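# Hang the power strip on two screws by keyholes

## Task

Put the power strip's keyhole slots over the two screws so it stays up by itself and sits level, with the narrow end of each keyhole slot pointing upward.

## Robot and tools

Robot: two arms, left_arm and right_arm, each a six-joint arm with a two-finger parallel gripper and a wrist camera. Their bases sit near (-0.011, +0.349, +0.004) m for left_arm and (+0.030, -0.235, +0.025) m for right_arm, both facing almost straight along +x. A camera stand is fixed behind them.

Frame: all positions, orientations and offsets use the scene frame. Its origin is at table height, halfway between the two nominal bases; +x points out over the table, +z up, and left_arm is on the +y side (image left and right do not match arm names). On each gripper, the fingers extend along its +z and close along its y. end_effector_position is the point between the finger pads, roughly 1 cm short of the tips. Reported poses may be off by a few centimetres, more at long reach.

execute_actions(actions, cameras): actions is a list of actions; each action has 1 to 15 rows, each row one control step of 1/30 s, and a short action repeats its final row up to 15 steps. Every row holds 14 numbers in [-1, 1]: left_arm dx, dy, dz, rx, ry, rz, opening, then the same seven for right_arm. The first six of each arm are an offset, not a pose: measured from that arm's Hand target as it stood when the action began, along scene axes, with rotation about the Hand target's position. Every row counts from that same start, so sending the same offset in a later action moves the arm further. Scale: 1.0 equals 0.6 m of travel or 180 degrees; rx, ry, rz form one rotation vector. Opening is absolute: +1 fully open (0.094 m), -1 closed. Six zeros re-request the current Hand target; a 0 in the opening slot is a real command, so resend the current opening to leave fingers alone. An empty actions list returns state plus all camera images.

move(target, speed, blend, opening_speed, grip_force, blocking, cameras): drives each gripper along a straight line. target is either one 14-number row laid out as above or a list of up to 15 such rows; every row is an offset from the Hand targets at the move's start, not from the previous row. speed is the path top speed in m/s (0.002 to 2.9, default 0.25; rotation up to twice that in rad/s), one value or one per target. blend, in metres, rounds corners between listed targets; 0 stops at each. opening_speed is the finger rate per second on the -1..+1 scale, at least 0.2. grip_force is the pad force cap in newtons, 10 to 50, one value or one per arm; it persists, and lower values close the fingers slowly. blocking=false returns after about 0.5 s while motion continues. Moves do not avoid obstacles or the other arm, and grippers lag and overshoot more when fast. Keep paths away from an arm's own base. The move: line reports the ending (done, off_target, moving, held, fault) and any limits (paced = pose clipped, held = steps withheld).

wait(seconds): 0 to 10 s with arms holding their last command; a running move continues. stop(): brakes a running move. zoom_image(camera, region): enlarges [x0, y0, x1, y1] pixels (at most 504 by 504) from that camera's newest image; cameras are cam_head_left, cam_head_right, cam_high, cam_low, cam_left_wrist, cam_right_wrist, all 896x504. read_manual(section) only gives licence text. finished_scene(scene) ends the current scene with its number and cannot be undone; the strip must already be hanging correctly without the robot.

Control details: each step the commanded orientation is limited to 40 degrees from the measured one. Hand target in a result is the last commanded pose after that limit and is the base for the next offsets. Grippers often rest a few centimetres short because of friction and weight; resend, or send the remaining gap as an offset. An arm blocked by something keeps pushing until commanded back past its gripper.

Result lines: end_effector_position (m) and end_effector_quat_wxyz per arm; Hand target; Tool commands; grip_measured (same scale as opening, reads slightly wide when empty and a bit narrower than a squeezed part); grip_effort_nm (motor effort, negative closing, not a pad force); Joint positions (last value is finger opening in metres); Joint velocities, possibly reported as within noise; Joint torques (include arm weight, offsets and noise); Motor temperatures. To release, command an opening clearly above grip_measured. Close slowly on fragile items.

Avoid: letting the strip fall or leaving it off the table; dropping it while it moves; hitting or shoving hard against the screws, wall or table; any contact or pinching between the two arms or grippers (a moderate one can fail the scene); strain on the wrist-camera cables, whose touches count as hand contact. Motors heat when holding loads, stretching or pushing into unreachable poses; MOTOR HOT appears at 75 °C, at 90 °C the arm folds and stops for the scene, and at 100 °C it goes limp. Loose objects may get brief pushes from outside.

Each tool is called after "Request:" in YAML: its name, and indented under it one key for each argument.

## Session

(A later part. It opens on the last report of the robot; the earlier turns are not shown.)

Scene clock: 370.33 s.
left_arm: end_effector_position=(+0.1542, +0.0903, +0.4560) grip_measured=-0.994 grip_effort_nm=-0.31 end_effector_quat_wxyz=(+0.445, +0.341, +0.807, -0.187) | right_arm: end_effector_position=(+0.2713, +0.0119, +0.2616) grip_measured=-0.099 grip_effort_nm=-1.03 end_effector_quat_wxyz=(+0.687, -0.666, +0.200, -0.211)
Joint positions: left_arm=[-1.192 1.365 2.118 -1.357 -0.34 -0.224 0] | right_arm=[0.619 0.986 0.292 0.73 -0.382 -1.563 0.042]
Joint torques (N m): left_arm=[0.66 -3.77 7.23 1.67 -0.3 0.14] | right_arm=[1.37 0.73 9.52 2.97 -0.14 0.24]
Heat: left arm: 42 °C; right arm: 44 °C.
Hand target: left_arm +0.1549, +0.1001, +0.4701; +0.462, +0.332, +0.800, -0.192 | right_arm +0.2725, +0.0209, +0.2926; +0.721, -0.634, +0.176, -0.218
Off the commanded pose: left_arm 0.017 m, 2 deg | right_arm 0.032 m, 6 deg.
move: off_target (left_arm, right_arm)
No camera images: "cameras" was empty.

Request:
move:
  target: [0, 0, 0, 0, 0, 0, -1.0, -0.009, -0.0135, 0, -0.006, 0.004, 0, -0.6]
  speed: 0.06
  cameras: []

Scene clock: 372.60 s.
left_arm: end_effector_position=(+0.1542, +0.0903, +0.4560) grip_measured=-0.994 grip_effort_nm=-0.31 end_effector_quat_wxyz=(+0.445, +0.341, +0.807, -0.187) | right_arm: end_effector_position=(+0.2718, +0.0103, +0.2565) grip_measured=-0.099 grip_effort_nm=-1.03 end_effector_quat_wxyz=(+0.680, -0.673, +0.205, -0.208)
Joint positions: left_arm=[-1.192 1.365 2.118 -1.357 -0.34 -0.224 0] | right_arm=[0.613 0.978 0.292 0.698 -0.385 -1.567 0.042]
Joint torques (N m): left_arm=[0.65 -3.77 7.23 1.67 -0.29 0.15] | right_arm=[0.08 -4.27 9.28 2.48 -0.28 0.24]
Heat: left arm: 42 °C; right arm: 44 °C.
Hand target: left_arm +0.1549, +0.1001, +0.4701; +0.462, +0.332, +0.800, -0.192 | right_arm +0.2672, +0.0128, +0.2925; +0.714, -0.642, +0.178, -0.215
Off the commanded pose: left_arm 0.017 m, 2 deg | right_arm 0.036 m, 6 deg.
move: off_target (left_arm, right_arm)
No camera images: "cameras" was empty.

Request:
move:
  target: [0, 0, 0, 0, 0, 0, -1.0, 0.0133, 0.0152, 0, 0, 0, 0, -0.6]
  speed: 0.06
  cameras: ["cam_right_wrist", "cam_left_wrist"]

Request:
zoom_image:
  camera: "cam_right_wrist"
  region: [360, 0, 560, 160]

Request:
zoom_image:
  camera: "cam_left_wrist"
  region: [320, 200, 520, 400]

Request:
zoom_image:
  camera: "cam_left_wrist"
  region: [320, 30, 460, 210]

Scene clock: 374.67 s.
left_arm: end_effector_position=(+0.1542, +0.0903, +0.4560) grip_measured=-0.994 grip_effort_nm=-0.31 end_effector_quat_wxyz=(+0.445, +0.341, +0.807, -0.187) | right_arm: end_effector_position=(+0.2728, +0.0113, +0.2540) grip_measured=-0.099 grip_effort_nm=-1.03 end_effector_quat_wxyz=(+0.678, -0.674, +0.206, -0.207)
Joint positions: left_arm=[-1.192 1.365 2.118 -1.357 -0.34 -0.224 0] | right_arm=[0.613 0.992 0.292 0.706 -0.387 -1.568 0.042]
Joint torques (N m): left_arm=[0.66 -3.75 7.23 1.67 -0.3 0.14] | right_arm=[1.25 -0.44 11.33 2.81 -0.15 0.22]
Heat: left arm: 42 °C; right arm: 43 °C.
Hand target: left_arm +0.1549, +0.1001, +0.4701; +0.462, +0.332, +0.800, -0.192 | right_arm +0.2751, +0.0219, +0.2925; +0.714, -0.642, +0.178, -0.215
Off the commanded pose: left_arm 0.017 m, 2 deg | right_arm 0.040 m, 6 deg.
move: off_target (left_arm, right_arm)
camera_calibration:
cam_left_wrist: T_world_to_cam=[[-0.712764, -0.701404, -0.000832196, 0.173133], [-0.586468, 0.596617, -0.547817, 0.324352], [0.384737, -0.389976, -0.836598, 0.444681], [0, 0, 0, 1]] pos_world=[0.14254, 0.101338, 0.549849]
cam_right_wrist: T_world_to_cam=[[-0.0027208, 0.0242204, 0.999703, -0.248542], [0.525801, -0.850322, 0.0220323, -0.10329], [0.850603, 0.525704, -0.0104215, -0.145347], [0, 0, 0, 1]] pos_world=[0.177266, -0.00539996, 0.249229]
Images, in order (width x height): cam_left_wrist 896x504, cam_right_wrist 896x504.

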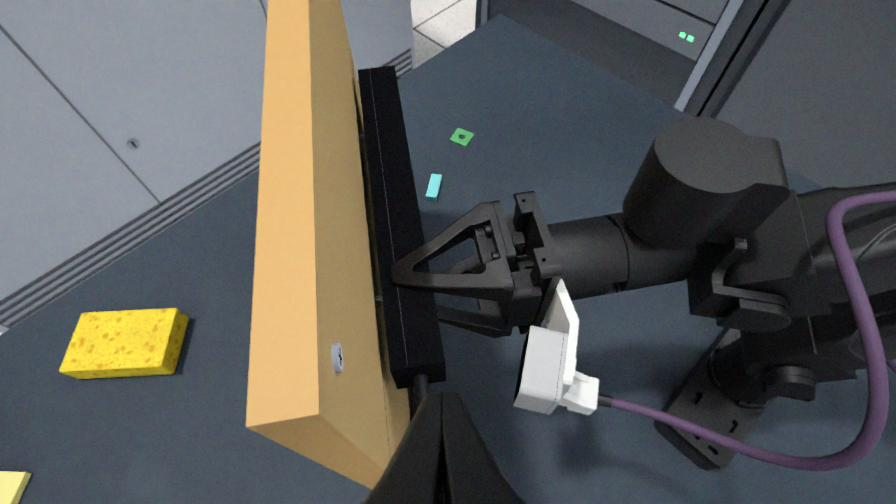

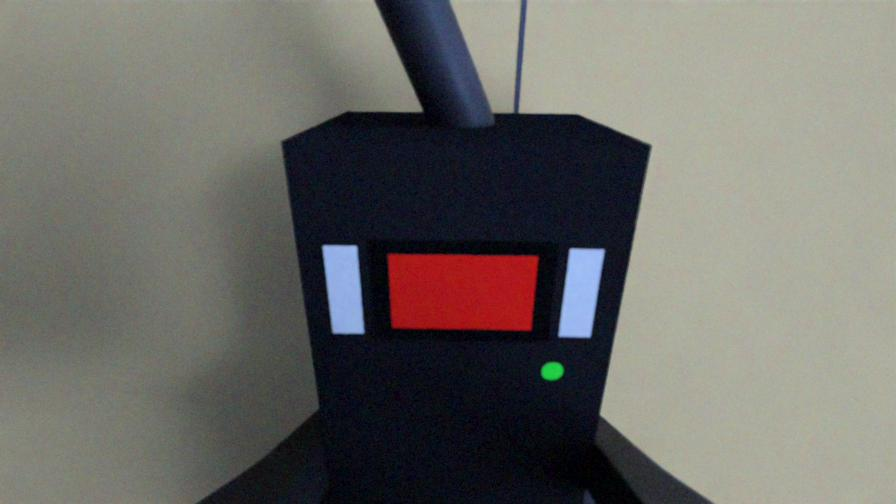

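Scaled by 2.520 from the camera's 896x504 image, which has a finer 1280x720 frame.

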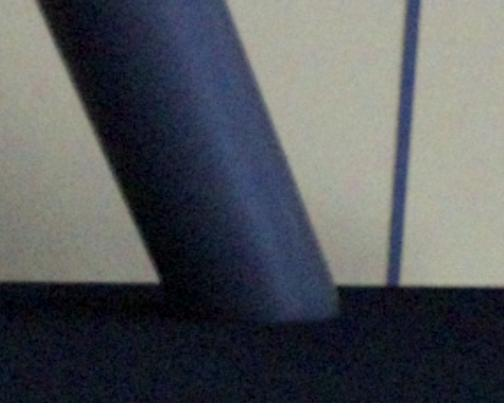

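Scaled by 2.520 from the camera's 896x504 image, which has a finer 1280x720 frame.

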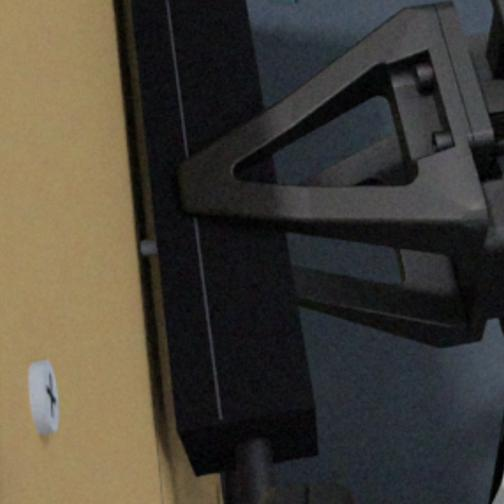

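Scaled by 2.800 from the camera's 896x504 image, which has a finer 1280x720 frame.

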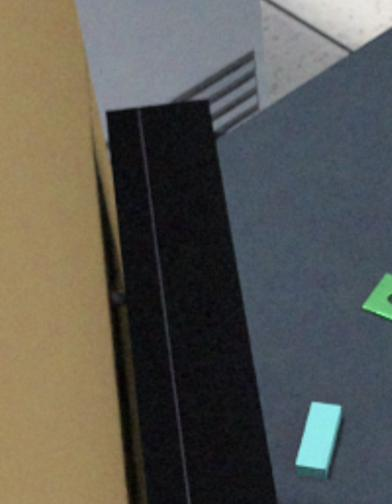

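Request:
move:
  target: [0, 0, 0, 0, 0, 0, -1.0, -0.011, -0.016, 0.02, 0, 0, 0, -0.6]
  speed: 0.06
  cameras: []

Scene clock: 376.50 s.
left_arm: end_effector_position=(+0.1542, +0.0903, +0.4560) grip_measured=-0.994 grip_effort_nm=-0.31 end_effector_quat_wxyz=(+0.445, +0.341, +0.807, -0.187) | right_arm: end_effector_position=(+0.2723, +0.0082, +0.2580) grip_measured=-0.099 grip_effort_nm=-1.03 end_effector_quat_wxyz=(+0.673, -0.679, +0.211, -0.205)
Joint positions: left_arm=[-1.192 1.365 2.118 -1.357 -0.34 -0.224 0] | right_arm=[0.605 0.95 0.313 0.626 -0.388 -1.57 0.042]
Joint torques (N m): left_arm=[0.65 -3.75 7.23 1.67 -0.3 0.14] | right_arm=[0.14 -4.34 11.12 2.52 -0.34 0.27]
Heat: left arm: 42 °C; right arm: 43 °C.
Hand target: left_arm +0.1549, +0.1001, +0.4701; +0.462, +0.332, +0.800, -0.192 | right_arm +0.2686, +0.0123, +0.3044; +0.714, -0.642, +0.178, -0.215
Off the commanded pose: left_arm 0.017 m, 2 deg | right_arm 0.047 m, 7 deg.
move: off_target (left_arm, right_arm)
No camera images: "cameras" was empty.

Request:
move:
  target: [0, 0, 0, 0, 0, 0, -1.0, 0.0115, 0.0165, 0.005, 0.002, -0.0014, 0, -0.6]
  speed: 0.06
  cameras: ["cam_right_wrist", "cam_left_wrist"]

Request:
zoom_image:
  camera: "cam_right_wrist"
  region: [360, 0, 560, 160]

Request:
zoom_image:
  camera: "cam_left_wrist"
  region: [320, 200, 520, 400]

Request:
zoom_image:
  camera: "cam_left_wrist"
  region: [320, 30, 460, 210]

Scene clock: 378.43 s.
left_arm: end_effector_position=(+0.1542, +0.0903, +0.4560) grip_measured=-0.994 grip_effort_nm=-0.31 end_effector_quat_wxyz=(+0.445, +0.341, +0.807, -0.187) | right_arm: end_effector_position=(+0.2739, +0.0102, +0.2616) grip_measured=-0.099 grip_effort_nm=-1.03 end_effector_quat_wxyz=(+0.674, -0.678, +0.209, -0.205)
Joint positions: left_arm=[-1.192 1.365 2.118 -1.357 -0.34 -0.224 0] | right_arm=[0.607 0.96 0.328 0.624 -0.388 -1.57 0.042]
Joint torques (N m): left_arm=[0.66 -3.75 7.21 1.67 -0.3 0.14] | right_arm=[1.54 -0.5 11.92 2.84 -0.14 0.28]
Heat: left arm: 42 °C; right arm: 44 °C.
Hand target: left_arm +0.1549, +0.1001, +0.4701; +0.462, +0.332, +0.800, -0.192 | right_arm +0.2755, +0.0222, +0.3074; +0.716, -0.640, +0.177, -0.216
Off the commanded pose: left_arm 0.017 m, 2 deg | right_arm 0.047 m, 8 deg.
move: off_target (left_arm, right_arm)
camera_calibration:
cam_left_wrist: T_world_to_cam=[[-0.712764, -0.701404, -0.000832196, 0.173133], [-0.586468, 0.596617, -0.547817, 0.324352], [0.384737, -0.389976, -0.836598, 0.444681], [0, 0, 0, 1]] pos_world=[0.14254, 0.101338, 0.549849]
cam_right_wrist: T_world_to_cam=[[0.00720792, 0.0328528, 0.999434, -0.258862], [0.522809, -0.852105, 0.0242394, -0.104743], [0.85242, 0.522338, -0.0233176, -0.142659], [0, 0, 0, 1]] pos_world=[0.178232, -0.00623102, 0.257928]
Images, in order (width x height): cam_left_wrist 896x504, cam_right_wrist 896x504.

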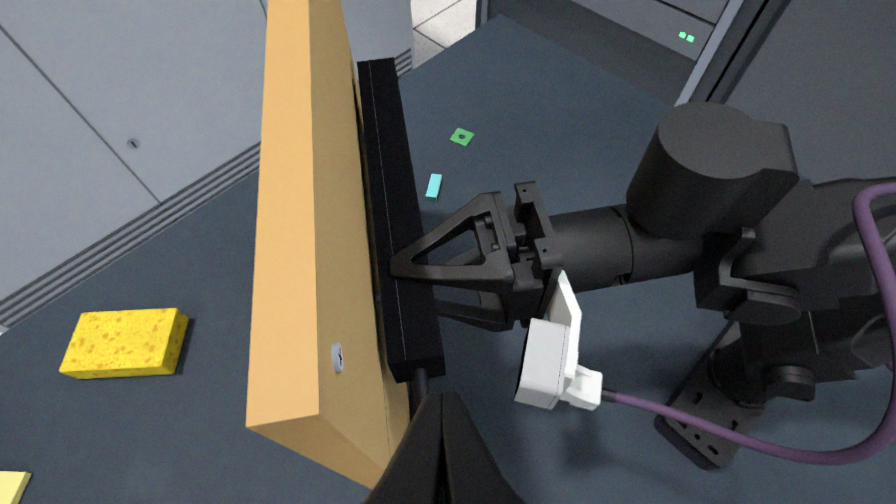

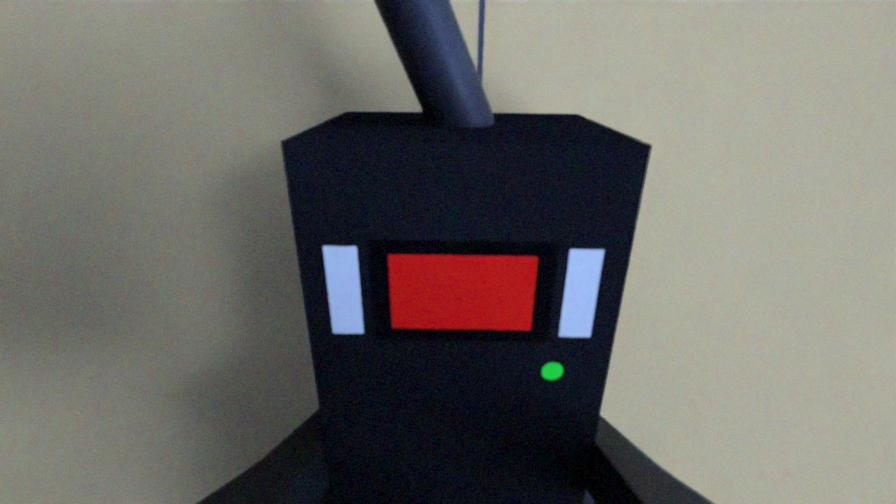

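Scaled by 2.520 from the camera's 896x504 image, which has a finer 1280x720 frame.

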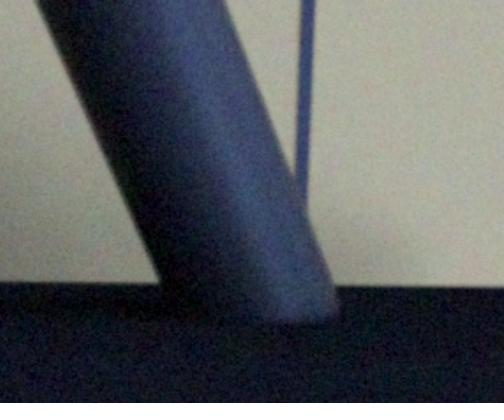

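Scaled by 2.520 from the camera's 896x504 image, which has a finer 1280x720 frame.

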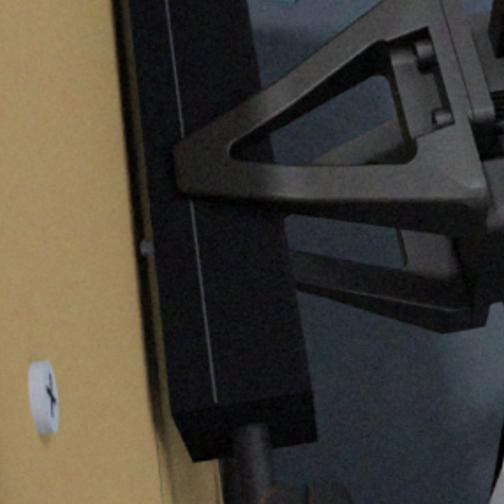

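Scaled by 2.800 from the camera's 896x504 image, which has a finer 1280x720 frame.

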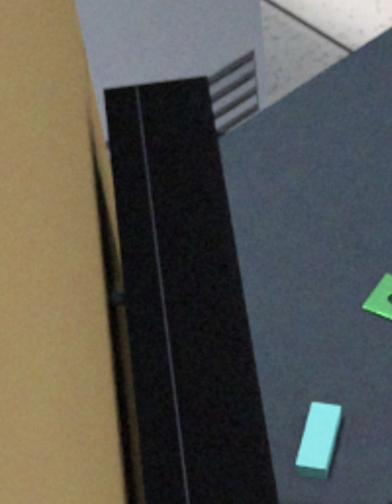

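Request:
move:
  target: [0, 0, 0, 0, 0, 0, -1.0, -0.0115, -0.0173, -0.019, 0, 0, 0, -0.6]
  speed: 0.06
  cameras: []

Scene clock: 381.53 s.
left_arm: end_effector_position=(+0.1542, +0.0903, +0.4560) grip_measured=-0.994 grip_effort_nm=-0.31 end_effector_quat_wxyz=(+0.445, +0.341, +0.807, -0.187) | right_arm: end_effector_position=(+0.2737, +0.0100, +0.2620) grip_measured=-0.099 grip_effort_nm=-1.03 end_effector_quat_wxyz=(+0.675, -0.678, +0.208, -0.205)
Joint positions: left_arm=[-1.192 1.365 2.118 -1.357 -0.34 -0.224 0] | right_arm=[0.605 0.959 0.327 0.627 -0.392 -1.57 0.042]
Joint torques (N m): left_arm=[0.65 -3.75 7.23 1.66 -0.3 0.15] | right_arm=[-0.14 -2.92 7.19 3.12 -0.24 0.26]
Heat: left arm: 42 °C; right arm: 44 °C.
Hand target: left_arm +0.1549, +0.1001, +0.4701; +0.462, +0.332, +0.800, -0.192 | right_arm +0.2685, +0.0118, +0.2961; +0.716, -0.640, +0.177, -0.216
Off the commanded pose: left_arm 0.017 m, 2 deg | right_arm 0.034 m, 7 deg.
move: off_target (left_arm, right_arm)
No camera images: "cameras" was empty.

Request:
move:
  target: [0, 0, 0, 0, 0, 0, -1.0, -0.006, -0.009, -0.006, 0, 0, 0, -0.6]
  speed: 0.06
  cameras: []

Scene clock: 382.90 s.
left_arm: end_effector_position=(+0.1542, +0.0903, +0.4560) grip_measured=-0.994 grip_effort_nm=-0.31 end_effector_quat_wxyz=(+0.445, +0.341, +0.807, -0.187) | right_arm: end_effector_position=(+0.2741, +0.0067, +0.2613) grip_measured=-0.099 grip_effort_nm=-1.03 end_effector_quat_wxyz=(+0.678, -0.673, +0.206, -0.210)
Joint positions: left_arm=[-1.192 1.365 2.118 -1.357 -0.34 -0.224 0] | right_arm=[0.591 0.959 0.309 0.659 -0.403 -1.57 0.042]
Joint torques (N m): left_arm=[0.66 -3.75 7.23 1.66 -0.3 0.15] | right_arm=[-0.1 -4.82 6.69 2.83 -0.32 0.28]
Heat: left arm: 42 °C; right arm: 44 °C.
Hand target: left_arm +0.1549, +0.1001, +0.4701; +0.462, +0.332, +0.800, -0.192 | right_arm +0.2649, +0.0064, +0.2925; +0.716, -0.640, +0.177, -0.216
Off the commanded pose: left_arm 0.017 m, 2 deg | right_arm 0.033 m, 7 deg.
move: off_target (left_arm, right_arm)
No camera images: "cameras" was empty.

Request:
move:
  target: [0, 0, 0, 0, 0, 0, -1.0, 0.0145, 0.0295, -0.005, 0, 0, 0, -0.6]
  speed: 0.06
  cameras: ["cam_right_wrist", "cam_left_wrist"]

Request:
zoom_image:
  camera: "cam_right_wrist"
  region: [360, 0, 560, 160]

Request:
zoom_image:
  camera: "cam_left_wrist"
  region: [320, 200, 520, 400]

Request:
zoom_image:
  camera: "cam_left_wrist"
  region: [320, 30, 460, 210]

Scene clock: 385.70 s.
left_arm: end_effector_position=(+0.1542, +0.0903, +0.4560) grip_measured=-0.994 grip_effort_nm=-0.31 end_effector_quat_wxyz=(+0.445, +0.341, +0.807, -0.187) | right_arm: end_effector_position=(+0.2744, +0.0101, +0.2606) grip_measured=-0.099 grip_effort_nm=-1.03 end_effector_quat_wxyz=(+0.684, -0.668, +0.203, -0.212)
Joint positions: left_arm=[-1.192 1.365 2.118 -1.357 -0.34 -0.224 0] | right_arm=[0.604 0.991 0.298 0.721 -0.392 -1.565 0.042]
Joint torques (N m): left_arm=[0.66 -3.75 7.23 1.66 -0.29 0.14] | right_arm=[3.44 1.28 9.62 2.92 0.04 0.22]
Heat: left arm: 42 °C; right arm: 43 °C.
Hand target: left_arm +0.1549, +0.1001, +0.4701; +0.462, +0.332, +0.800, -0.192 | right_arm +0.2737, +0.0241, +0.2894; +0.716, -0.640, +0.177, -0.216
Off the commanded pose: left_arm 0.017 m, 2 deg | right_arm 0.032 m, 6 deg.
move: off_target (left_arm, right_arm)
camera_calibration:
cam_left_wrist: T_world_to_cam=[[-0.712764, -0.701404, -0.000832196, 0.173133], [-0.586468, 0.596617, -0.547817, 0.324352], [0.384737, -0.389976, -0.836598, 0.444681], [0, 0, 0, 1]] pos_world=[0.14254, 0.101338, 0.549849]
cam_right_wrist: T_world_to_cam=[[-0.0185299, 0.0103523, 0.999775, -0.250696], [0.522987, -0.852139, 0.0185167, -0.10361], [0.852139, 0.523212, 0.0103759, -0.151813], [0, 0, 0, 1]] pos_world=[0.178907, -0.00626501, 0.254133]
Images, in order (width x height): cam_left_wrist 896x504, cam_right_wrist 896x504.

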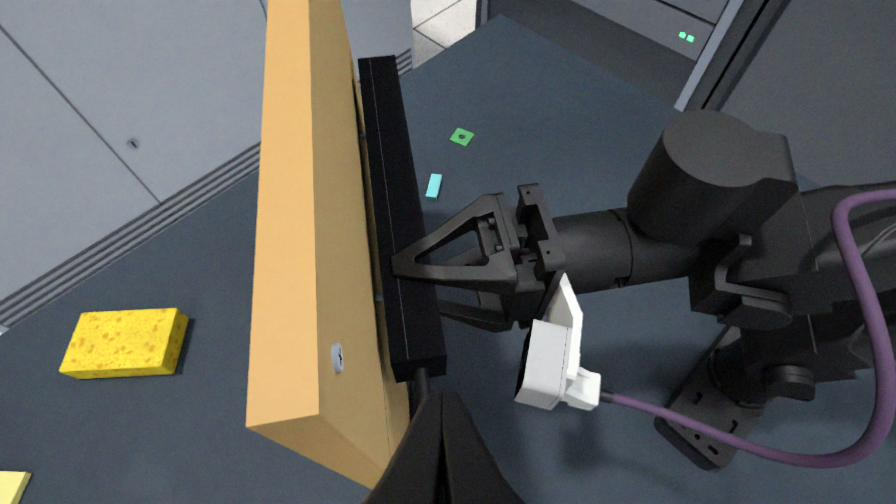

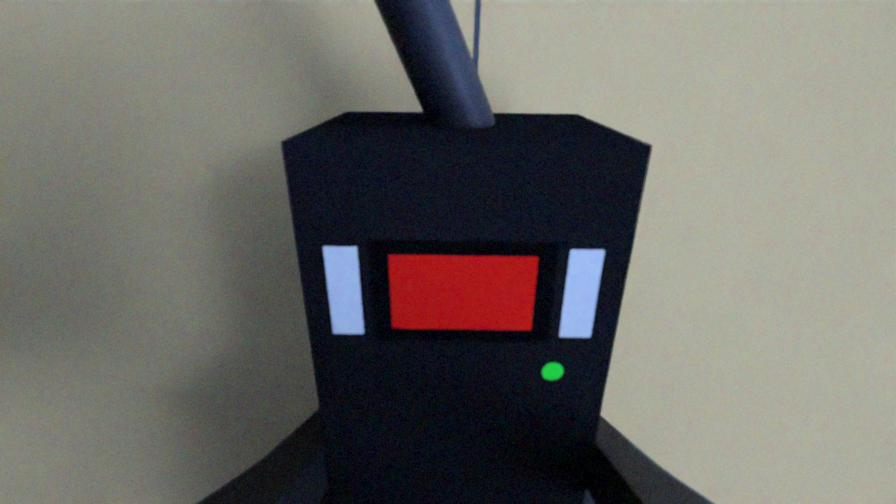

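Scaled by 2.520 from the camera's 896x504 image, which has a finer 1280x720 frame.

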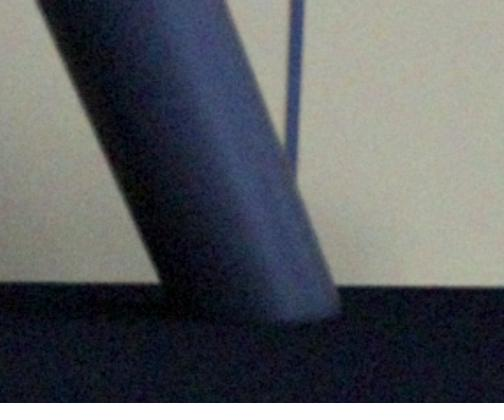

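Scaled by 2.520 from the camera's 896x504 image, which has a finer 1280x720 frame.

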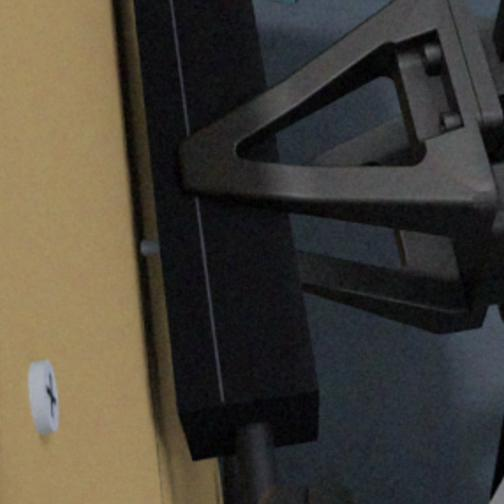

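Scaled by 2.800 from the camera's 896x504 image, which has a finer 1280x720 frame.

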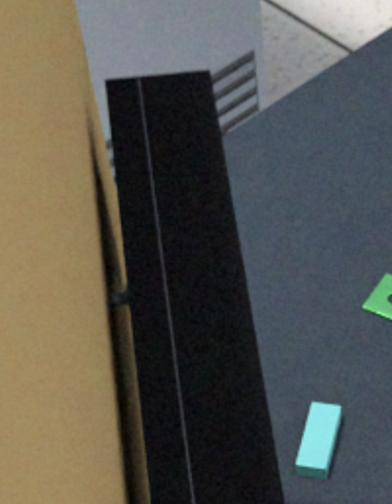

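Request:
move:
  target: [0, 0, 0, 0, 0, 0, -1.0, -0.0125, -0.025, 0, 0, 0, 0, -0.6]
  speed: 0.06
  cameras: []

Scene clock: 389.00 s.
left_arm: end_effector_position=(+0.1542, +0.0903, +0.4560) grip_measured=-0.994 grip_effort_nm=-0.31 end_effector_quat_wxyz=(+0.445, +0.341, +0.807, -0.187) | right_arm: end_effector_position=(+0.2740, +0.0087, +0.2624) grip_measured=-0.099 grip_effort_nm=-1.03 end_effector_quat_wxyz=(+0.686, -0.666, +0.202, -0.213)
Joint positions: left_arm=[-1.192 1.365 2.118 -1.357 -0.34 -0.224 0] | right_arm=[0.6 0.982 0.296 0.719 -0.395 -1.565 0.042]
Joint torques (N m): left_arm=[0.66 -3.77 7.23 1.67 -0.3 0.14] | right_arm=[-0.02 -4.66 7.19 2.59 -0.31 0.26]
Heat: left arm: 42 °C; right arm: 43 °C.
Hand target: left_arm +0.1549, +0.1001, +0.4701; +0.462, +0.332, +0.800, -0.192 | right_arm +0.2661, +0.0092, +0.2896; +0.716, -0.639, +0.177, -0.216
Off the commanded pose: left_arm 0.017 m, 2 deg | right_arm 0.028 m, 5 deg.
move: off_target (left_arm, right_arm)
No camera images: "cameras" was empty.

Request:
move:
  target: [0, 0, 0, 0, 0, 0, -1.0, 0, 0, 0, -0.0092, 0.0063, 0, -0.6]
  speed: 0.06
  cameras: []

Scene clock: 390.93 s.
left_arm: end_effector_position=(+0.1542, +0.0903, +0.4560) grip_measured=-0.994 grip_effort_nm=-0.31 end_effector_quat_wxyz=(+0.445, +0.341, +0.807, -0.187) | right_arm: end_effector_position=(+0.2709, +0.0061, +0.2530) grip_measured=-0.099 grip_effort_nm=-1.03 end_effector_quat_wxyz=(+0.671, -0.681, +0.211, -0.204)
Joint positions: left_arm=[-1.192 1.365 2.118 -1.357 -0.34 -0.224 0] | right_arm=[0.598 0.945 0.296 0.631 -0.397 -1.573 0.042]
Joint torques (N m): left_arm=[0.65 -3.75 7.21 1.67 -0.3 0.15] | right_arm=[-0.12 -4.07 9.66 2.47 -0.35 0.17]
Heat: left arm: 42 °C; right arm: 43 °C.
Hand target: left_arm +0.1549, +0.1001, +0.4701; +0.462, +0.332, +0.800, -0.192 | right_arm +0.2662, +0.0091, +0.2896; +0.705, -0.652, +0.181, -0.212
Off the commanded pose: left_arm 0.017 m, 2 deg | right_arm 0.037 m, 6 deg.
move: off_target (left_arm, right_arm)
No camera images: "cameras" was empty.

Request:
move:
  target: [0, 0, 0, 0, 0, 0, -1.0, 0.0128, 0.0222, 0.0165, 0.0098, -0.0063, 0.0025, -0.6]
  speed: 0.04
  cameras: ["cam_right_wrist", "cam_left_wrist"]

Request:
zoom_image:
  camera: "cam_right_wrist"
  region: [360, 0, 560, 160]

Request:
zoom_image:
  camera: "cam_left_wrist"
  region: [320, 200, 520, 400]

Request:
zoom_image:
  camera: "cam_left_wrist"
  region: [320, 30, 460, 210]

Scene clock: 399.77 s.
left_arm: end_effector_position=(+0.1542, +0.0903, +0.4560) grip_measured=-0.994 grip_effort_nm=-0.31 end_effector_quat_wxyz=(+0.445, +0.341, +0.807, -0.187) | right_arm: end_effector_position=(+0.2726, +0.0111, +0.2511) grip_measured=-0.099 grip_effort_nm=-1.03 end_effector_quat_wxyz=(+0.671, -0.682, +0.209, -0.201)
Joint positions: left_arm=[-1.192 1.365 2.118 -1.357 -0.34 -0.224 0] | right_arm=[0.609 0.981 0.303 0.658 -0.394 -1.571 0.042]
Joint torques (N m): left_arm=[0.68 -3.75 7.24 1.66 -0.3 0.15] | right_arm=[1.35 -0.96 11.43 2.97 -0.19 0.33]
Heat: left arm: 42 °C; right arm: 43 °C.
Hand target: left_arm +0.1549, +0.1001, +0.4701; +0.462, +0.332, +0.800, -0.192 | right_arm +0.2739, +0.0224, +0.2993; +0.717, -0.640, +0.175, -0.213
Off the commanded pose: left_arm 0.017 m, 2 deg | right_arm 0.050 m, 8 deg.
move: off_target (left_arm, right_arm)
camera_calibration:
cam_left_wrist: T_world_to_cam=[[-0.712764, -0.701404, -0.000832196, 0.173133], [-0.586468, 0.596617, -0.547817, 0.324352], [0.384737, -0.389976, -0.836598, 0.444681], [0, 0, 0, 1]] pos_world=[0.14254, 0.101338, 0.549849]
cam_right_wrist: T_world_to_cam=[[0.0165705, 0.0405515, 0.99904, -0.250875], [0.52925, -0.848078, 0.0256456, -0.10518], [0.848304, 0.528317, -0.035515, -0.13815], [0, 0, 0, 1]] pos_world=[0.177017, -0.00604106, 0.248426]
Images, in order (width x height): cam_left_wrist 896x504, cam_right_wrist 896x504.

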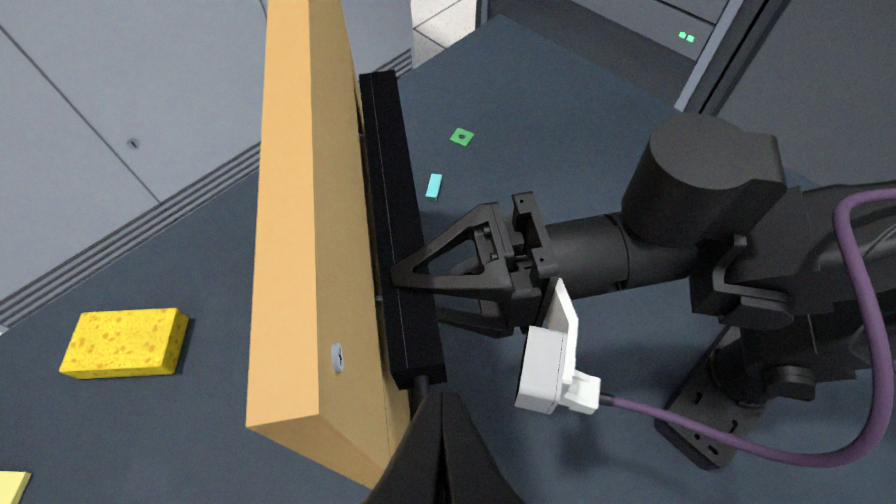

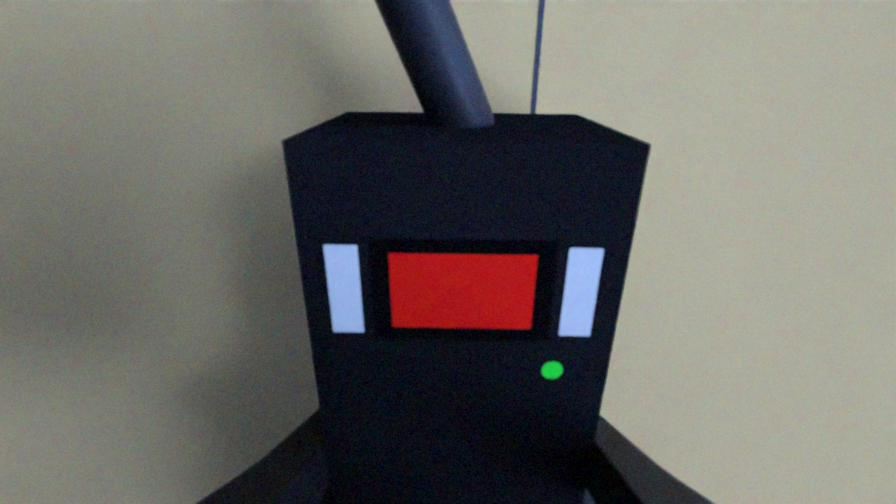

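Scaled by 2.520 from the camera's 896x504 image, which has a finer 1280x720 frame.

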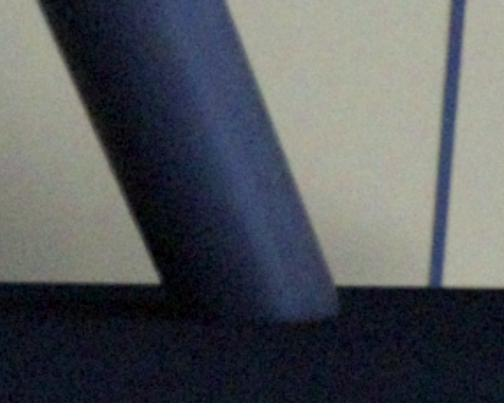

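Scaled by 2.520 from the camera's 896x504 image, which has a finer 1280x720 frame.

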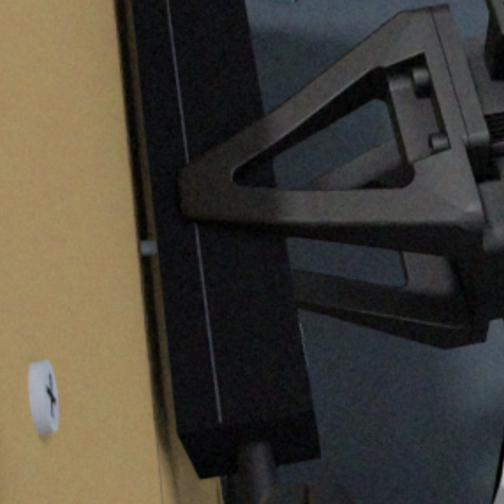

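Scaled by 2.800 from the camera's 896x504 image, which has a finer 1280x720 frame.

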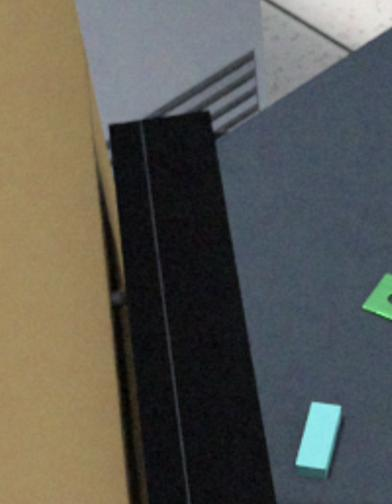

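Request:
move:
  target: [0, 0, 0, 0, 0, 0, -1.0, -0.017, -0.0117, 0.0398, 0.0186, -0.0115, 0.0018, -0.6]
  speed: 0.05
  cameras: []

Scene clock: 405.60 s.
left_arm: end_effector_position=(+0.1542, +0.0903, +0.4560) grip_measured=-0.994 grip_effort_nm=-0.31 end_effector_quat_wxyz=(+0.445, +0.341, +0.807, -0.187) | right_arm: end_effector_position=(+0.2693, +0.0095, +0.2656) grip_measured=-0.099 grip_effort_nm=-1.03 end_effector_quat_wxyz=(+0.687, -0.666, +0.205, -0.204)
Joint positions: left_arm=[-1.192 1.365 2.118 -1.357 -0.34 -0.224 0] | right_arm=[0.612 0.95 0.303 0.678 -0.391 -1.549 0.042]
Joint torques (N m): left_arm=[0.66 -3.77 7.24 1.67 -0.3 0.14] | right_arm=[1.14 -4.31 11.26 2.89 -0.23 0.41]
Heat: left arm: 42 °C; right arm: 44 °C.
Hand target: left_arm +0.1549, +0.1001, +0.4701; +0.462, +0.332, +0.800, -0.192 | right_arm +0.2636, +0.0155, +0.3232; +0.740, -0.615, +0.166, -0.218
Off the commanded pose: left_arm 0.017 m, 2 deg | right_arm 0.058 m, 10 deg.
move: off_target (left_arm, right_arm)
No camera images: "cameras" was empty.

Request:
move:
  target:
    - [0, 0, 0, 0, 0, 0, -1.0, 0.0172, -0.016, 0, 0, 0, -0.0131, -0.6]
    - [0, 0, 0, 0, 0, 0, -1.0, 0.0345, -0.0055, -0.0377, -0.0172, 0.0107, -0.0149, -0.6]
  speed: 0.05
  cameras: ["cam_right_wrist", "cam_left_wrist"]

Request:
zoom_image:
  camera: "cam_right_wrist"
  region: [360, 0, 560, 160]

Request:
zoom_image:
  camera: "cam_left_wrist"
  region: [320, 200, 520, 400]

Request:
zoom_image:
  camera: "cam_left_wrist"
  region: [320, 30, 460, 210]

Scene clock: 410.47 s.
left_arm: end_effector_position=(+0.1542, +0.0903, +0.4560) grip_measured=-0.994 grip_effort_nm=-0.31 end_effector_quat_wxyz=(+0.445, +0.341, +0.807, -0.187) | right_arm: end_effector_position=(+0.2795, +0.0053, +0.2611) grip_measured=-0.099 grip_effort_nm=-1.03 end_effector_quat_wxyz=(+0.681, -0.668, +0.213, -0.211)
Joint positions: left_arm=[-1.192 1.365 2.118 -1.357 -0.34 -0.224 0] | right_arm=[0.579 0.986 0.309 0.696 -0.402 -1.556 0.042]
Joint torques (N m): left_arm=[0.65 -3.75 7.23 1.67 -0.3 0.15] | right_arm=[0.58 -0.59 11.07 2.77 -0.1 0.14]
Motor temperatures (°C): left_arm=[26 27 42 38 27 27 26] | right_arm=[28 28 43 45 26 25 26]
Heat: left arm: 42 °C; right arm: 45 °C.
Hand target: left_arm +0.1549, +0.1001, +0.4701; +0.462, +0.332, +0.800, -0.192 | right_arm +0.2843, +0.0121, +0.3006; +0.714, -0.634, +0.187, -0.229
Off the commanded pose: left_arm 0.017 m, 2 deg | right_arm 0.040 m, 7 deg.
move: off_target (left_arm, right_arm)
camera_calibration:
cam_left_wrist: T_world_to_cam=[[-0.712764, -0.701404, -0.000832196, 0.173133], [-0.586468, 0.596617, -0.547817, 0.324352], [0.384737, -0.389976, -0.836598, 0.444681], [0, 0, 0, 1]] pos_world=[0.14254, 0.101338, 0.549849]
cam_right_wrist: T_world_to_cam=[[-0.00232701, 0.0106321, 0.999941, -0.255562], [0.510909, -0.859573, 0.0103285, -0.10471], [0.859631, 0.510903, -0.00343179, -0.152082], [0, 0, 0, 1]] pos_world=[0.183637, -0.00958943, 0.256106]
Images, in order (width x height): cam_left_wrist 896x504, cam_right_wrist 896x504.

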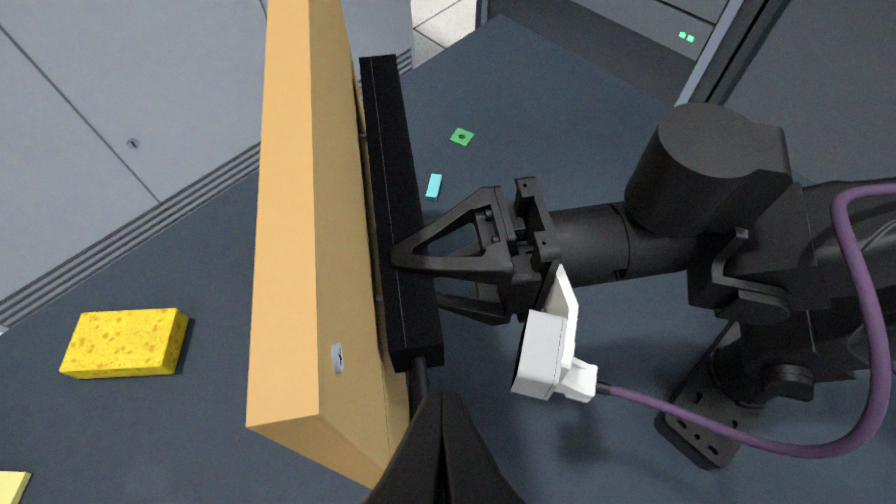

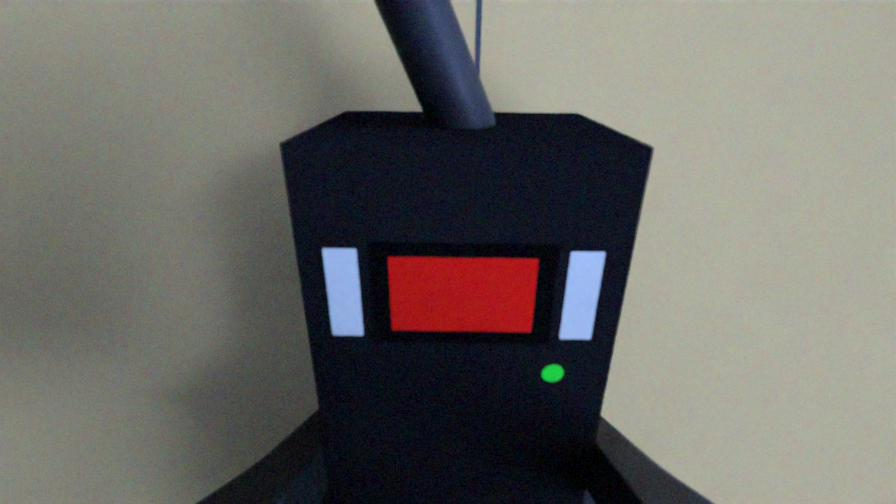

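Scaled by 2.520 from the camera's 896x504 image, which has a finer 1280x720 frame.

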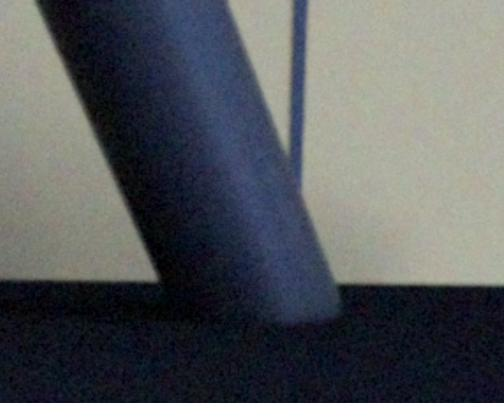

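Scaled by 2.520 from the camera's 896x504 image, which has a finer 1280x720 frame.

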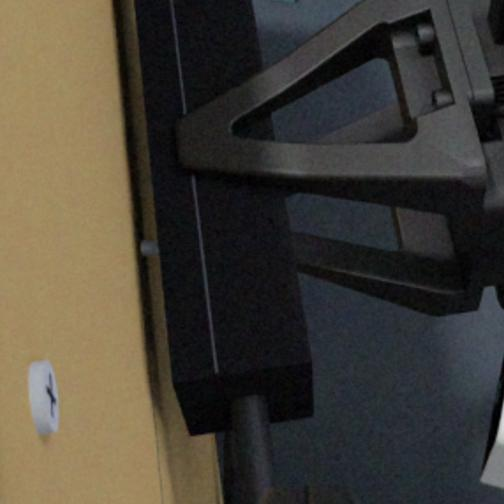

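Scaled by 2.800 from the camera's 896x504 image, which has a finer 1280x720 frame.

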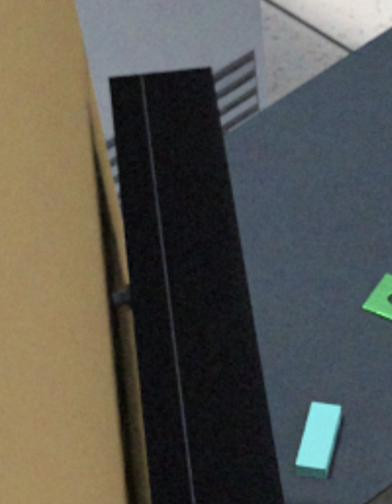

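Request:
move:
  target:
    - [0, 0, 0, 0, 0, 0, -1.0, -0.0212, 0.0022, 0.0155, 0.0036, -0.0024, 0.0048, -0.6]
    - [0, 0, 0, 0, 0, 0, -1.0, -0.0068, 0.012, -0.0205, -0.0128, 0.0084, 0.0039, -0.6]
  speed: 0.05
  cameras: ["cam_right_wrist", "cam_left_wrist"]

Request:
zoom_image:
  camera: "cam_right_wrist"
  region: [360, 0, 560, 160]

Request:
zoom_image:
  camera: "cam_left_wrist"
  region: [320, 200, 520, 400]

Request:
zoom_image:
  camera: "cam_left_wrist"
  region: [320, 30, 460, 210]

Scene clock: 416.23 s.
left_arm: end_effector_position=(+0.1542, +0.0903, +0.4560) grip_measured=-0.994 grip_effort_nm=-0.31 end_effector_quat_wxyz=(+0.445, +0.341, +0.807, -0.187) | right_arm: end_effector_position=(+0.2759, +0.0086, +0.2597) grip_measured=-0.099 grip_effort_nm=-1.03 end_effector_quat_wxyz=(+0.677, -0.673, +0.207, -0.215)
Joint positions: left_arm=[-1.192 1.365 2.118 -1.357 -0.34 -0.224 0] | right_arm=[0.603 0.977 0.309 0.676 -0.382 -1.577 0.042]
Joint torques (N m): left_arm=[0.66 -3.75 7.23 1.67 -0.3 0.14] | right_arm=[1.48 0.7 11.47 2.44 -0.05 0.17]
Heat: left arm: 42 °C; right arm: 45 °C.
Hand target: left_arm +0.1549, +0.1001, +0.4701; +0.462, +0.332, +0.800, -0.192 | right_arm +0.2803, +0.0194, +0.2883; +0.700, -0.653, +0.188, -0.220
Off the commanded pose: left_arm 0.017 m, 2 deg | right_arm 0.031 m, 4 deg.
move: off_target (left_arm, right_arm)
camera_calibration:
cam_left_wrist: T_world_to_cam=[[-0.712764, -0.701404, -0.000832196, 0.173133], [-0.586468, 0.596617, -0.547817, 0.324352], [0.384737, -0.389976, -0.836598, 0.444681], [0, 0, 0, 1]] pos_world=[0.14254, 0.101338, 0.549849]
cam_right_wrist: T_world_to_cam=[[-0.0120903, 0.0279915, 0.999535, -0.251567], [0.513752, -0.857406, 0.0302255, -0.106015], [0.857853, 0.513879, -0.0040144, -0.15008], [0, 0, 0, 1]] pos_world=[0.18017, -0.0067335, 0.254052]
Images, in order (width x height): cam_left_wrist 896x504, cam_right_wrist 896x504.

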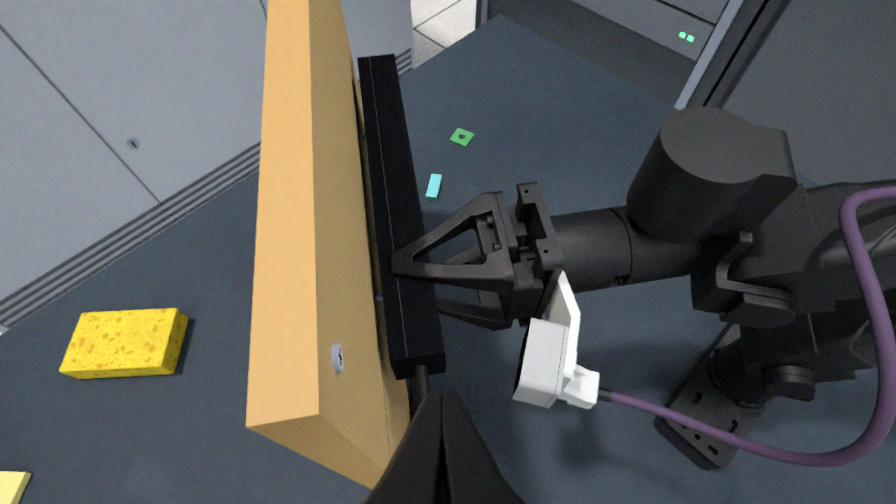

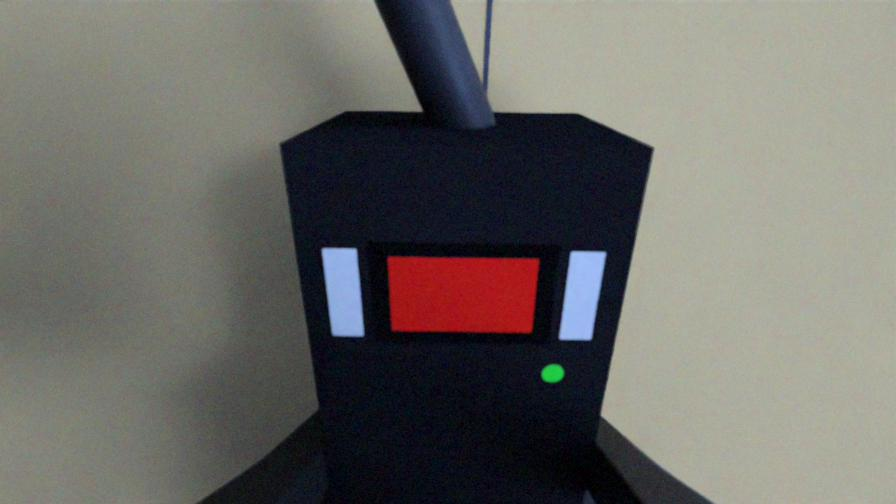

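Scaled by 2.520 from the camera's 896x504 image, which has a finer 1280x720 frame.

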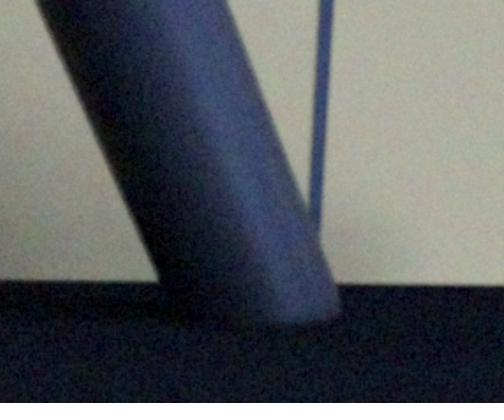

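Scaled by 2.520 from the camera's 896x504 image, which has a finer 1280x720 frame.

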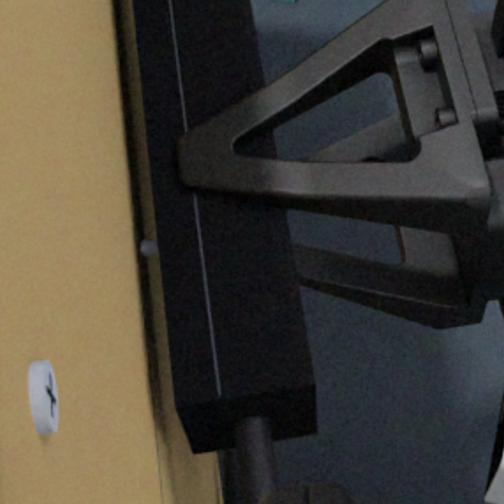

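Scaled by 2.800 from the camera's 896x504 image, which has a finer 1280x720 frame.

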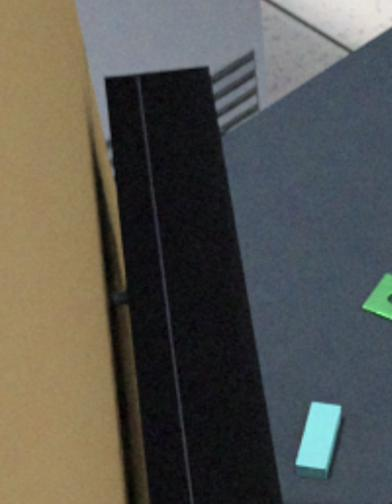

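Request:
move:
  target:
    - [0, 0, 0, 0, 0, 0, -1.0, -0.0165, -0.0073, 0.0322, 0.0142, -0.0093, 0.0026, -0.6]
    - [0, 0, 0, 0, 0, 0, -1.0, -0.0025, 0.0025, -0.004, -0.0024, 0.0016, 0.0018, -0.6]
  speed: 0.05
  cameras: ["cam_right_wrist", "cam_left_wrist"]

Request:
zoom_image:
  camera: "cam_right_wrist"
  region: [360, 0, 560, 160]

Request:
zoom_image:
  camera: "cam_left_wrist"
  region: [320, 200, 520, 400]

Request:
zoom_image:
  camera: "cam_left_wrist"
  region: [320, 30, 460, 210]

Scene clock: 421.03 s.
left_arm: end_effector_position=(+0.1542, +0.0903, +0.4560) grip_measured=-0.994 grip_effort_nm=-0.31 end_effector_quat_wxyz=(+0.445, +0.341, +0.807, -0.187) | right_arm: end_effector_position=(+0.2752, +0.0094, +0.2572) grip_measured=-0.099 grip_effort_nm=-1.03 end_effector_quat_wxyz=(+0.673, -0.677, +0.208, -0.214)
Joint positions: left_arm=[-1.192 1.365 2.118 -1.357 -0.34 -0.224 0] | right_arm=[0.609 0.976 0.309 0.664 -0.377 -1.581 0.042]
Joint torques (N m): left_arm=[0.66 -3.75 7.23 1.67 -0.3 0.15] | right_arm=[1.52 0.69 11.38 2.51 -0.18 0.15]
Heat: left arm: 42 °C; right arm: 44 °C.
Hand target: left_arm +0.1549, +0.1001, +0.4701; +0.462, +0.332, +0.800, -0.192 | right_arm +0.2787, +0.0209, +0.2858; +0.698, -0.656, +0.187, -0.217
Off the commanded pose: left_arm 0.017 m, 2 deg | right_arm 0.031 m, 4 deg.
move: off_target (left_arm, right_arm)
camera_calibration:
cam_left_wrist: T_world_to_cam=[[-0.712764, -0.701404, -0.000832196, 0.173133], [-0.586468, 0.596617, -0.547817, 0.324352], [0.384737, -0.389976, -0.836598, 0.444681], [0, 0, 0, 1]] pos_world=[0.14254, 0.101338, 0.549849]
cam_right_wrist: T_world_to_cam=[[-0.00595908, 0.0362218, 0.999326, -0.250797], [0.514003, -0.857109, 0.034132, -0.106041], [0.857767, 0.51386, -0.0135106, -0.147409], [0, 0, 0, 1]] pos_world=[0.179453, -0.00605683, 0.252256]
Images, in order (width x height): cam_left_wrist 896x504, cam_right_wrist 896x504.

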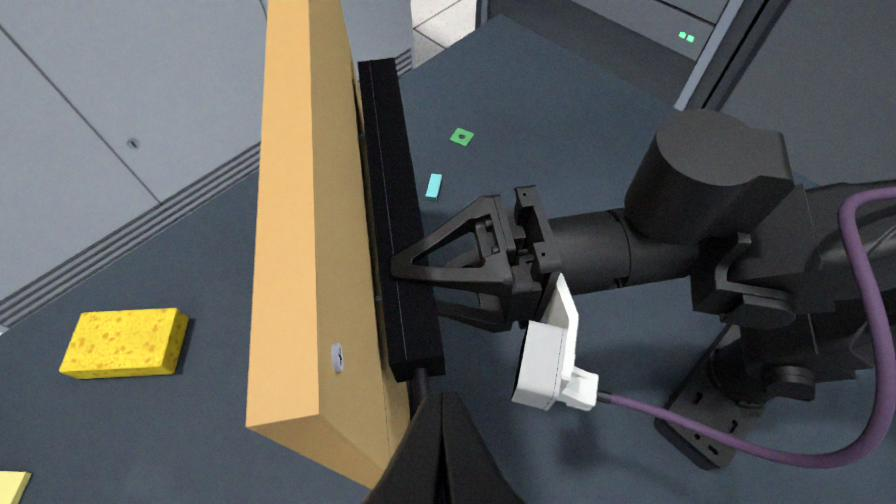

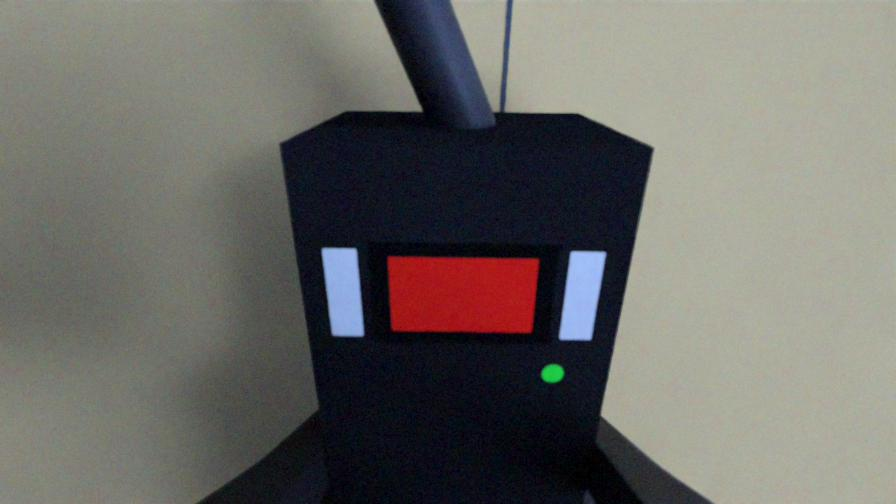

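Scaled by 2.520 from the camera's 896x504 image, which has a finer 1280x720 frame.

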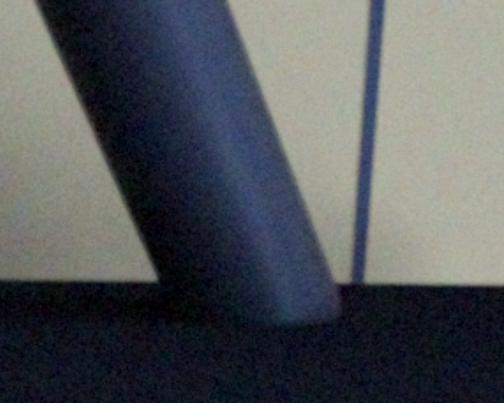

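Scaled by 2.520 from the camera's 896x504 image, which has a finer 1280x720 frame.

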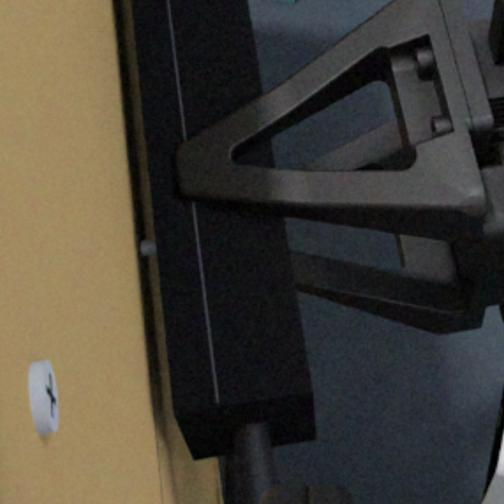

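Scaled by 2.800 from the camera's 896x504 image, which has a finer 1280x720 frame.

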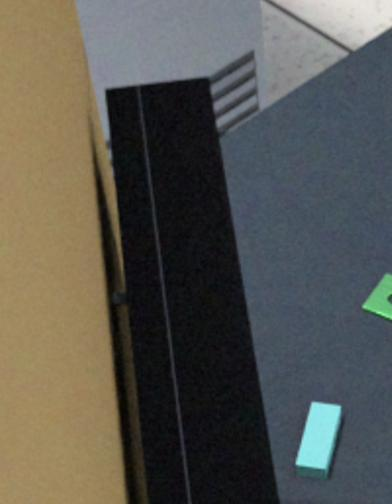

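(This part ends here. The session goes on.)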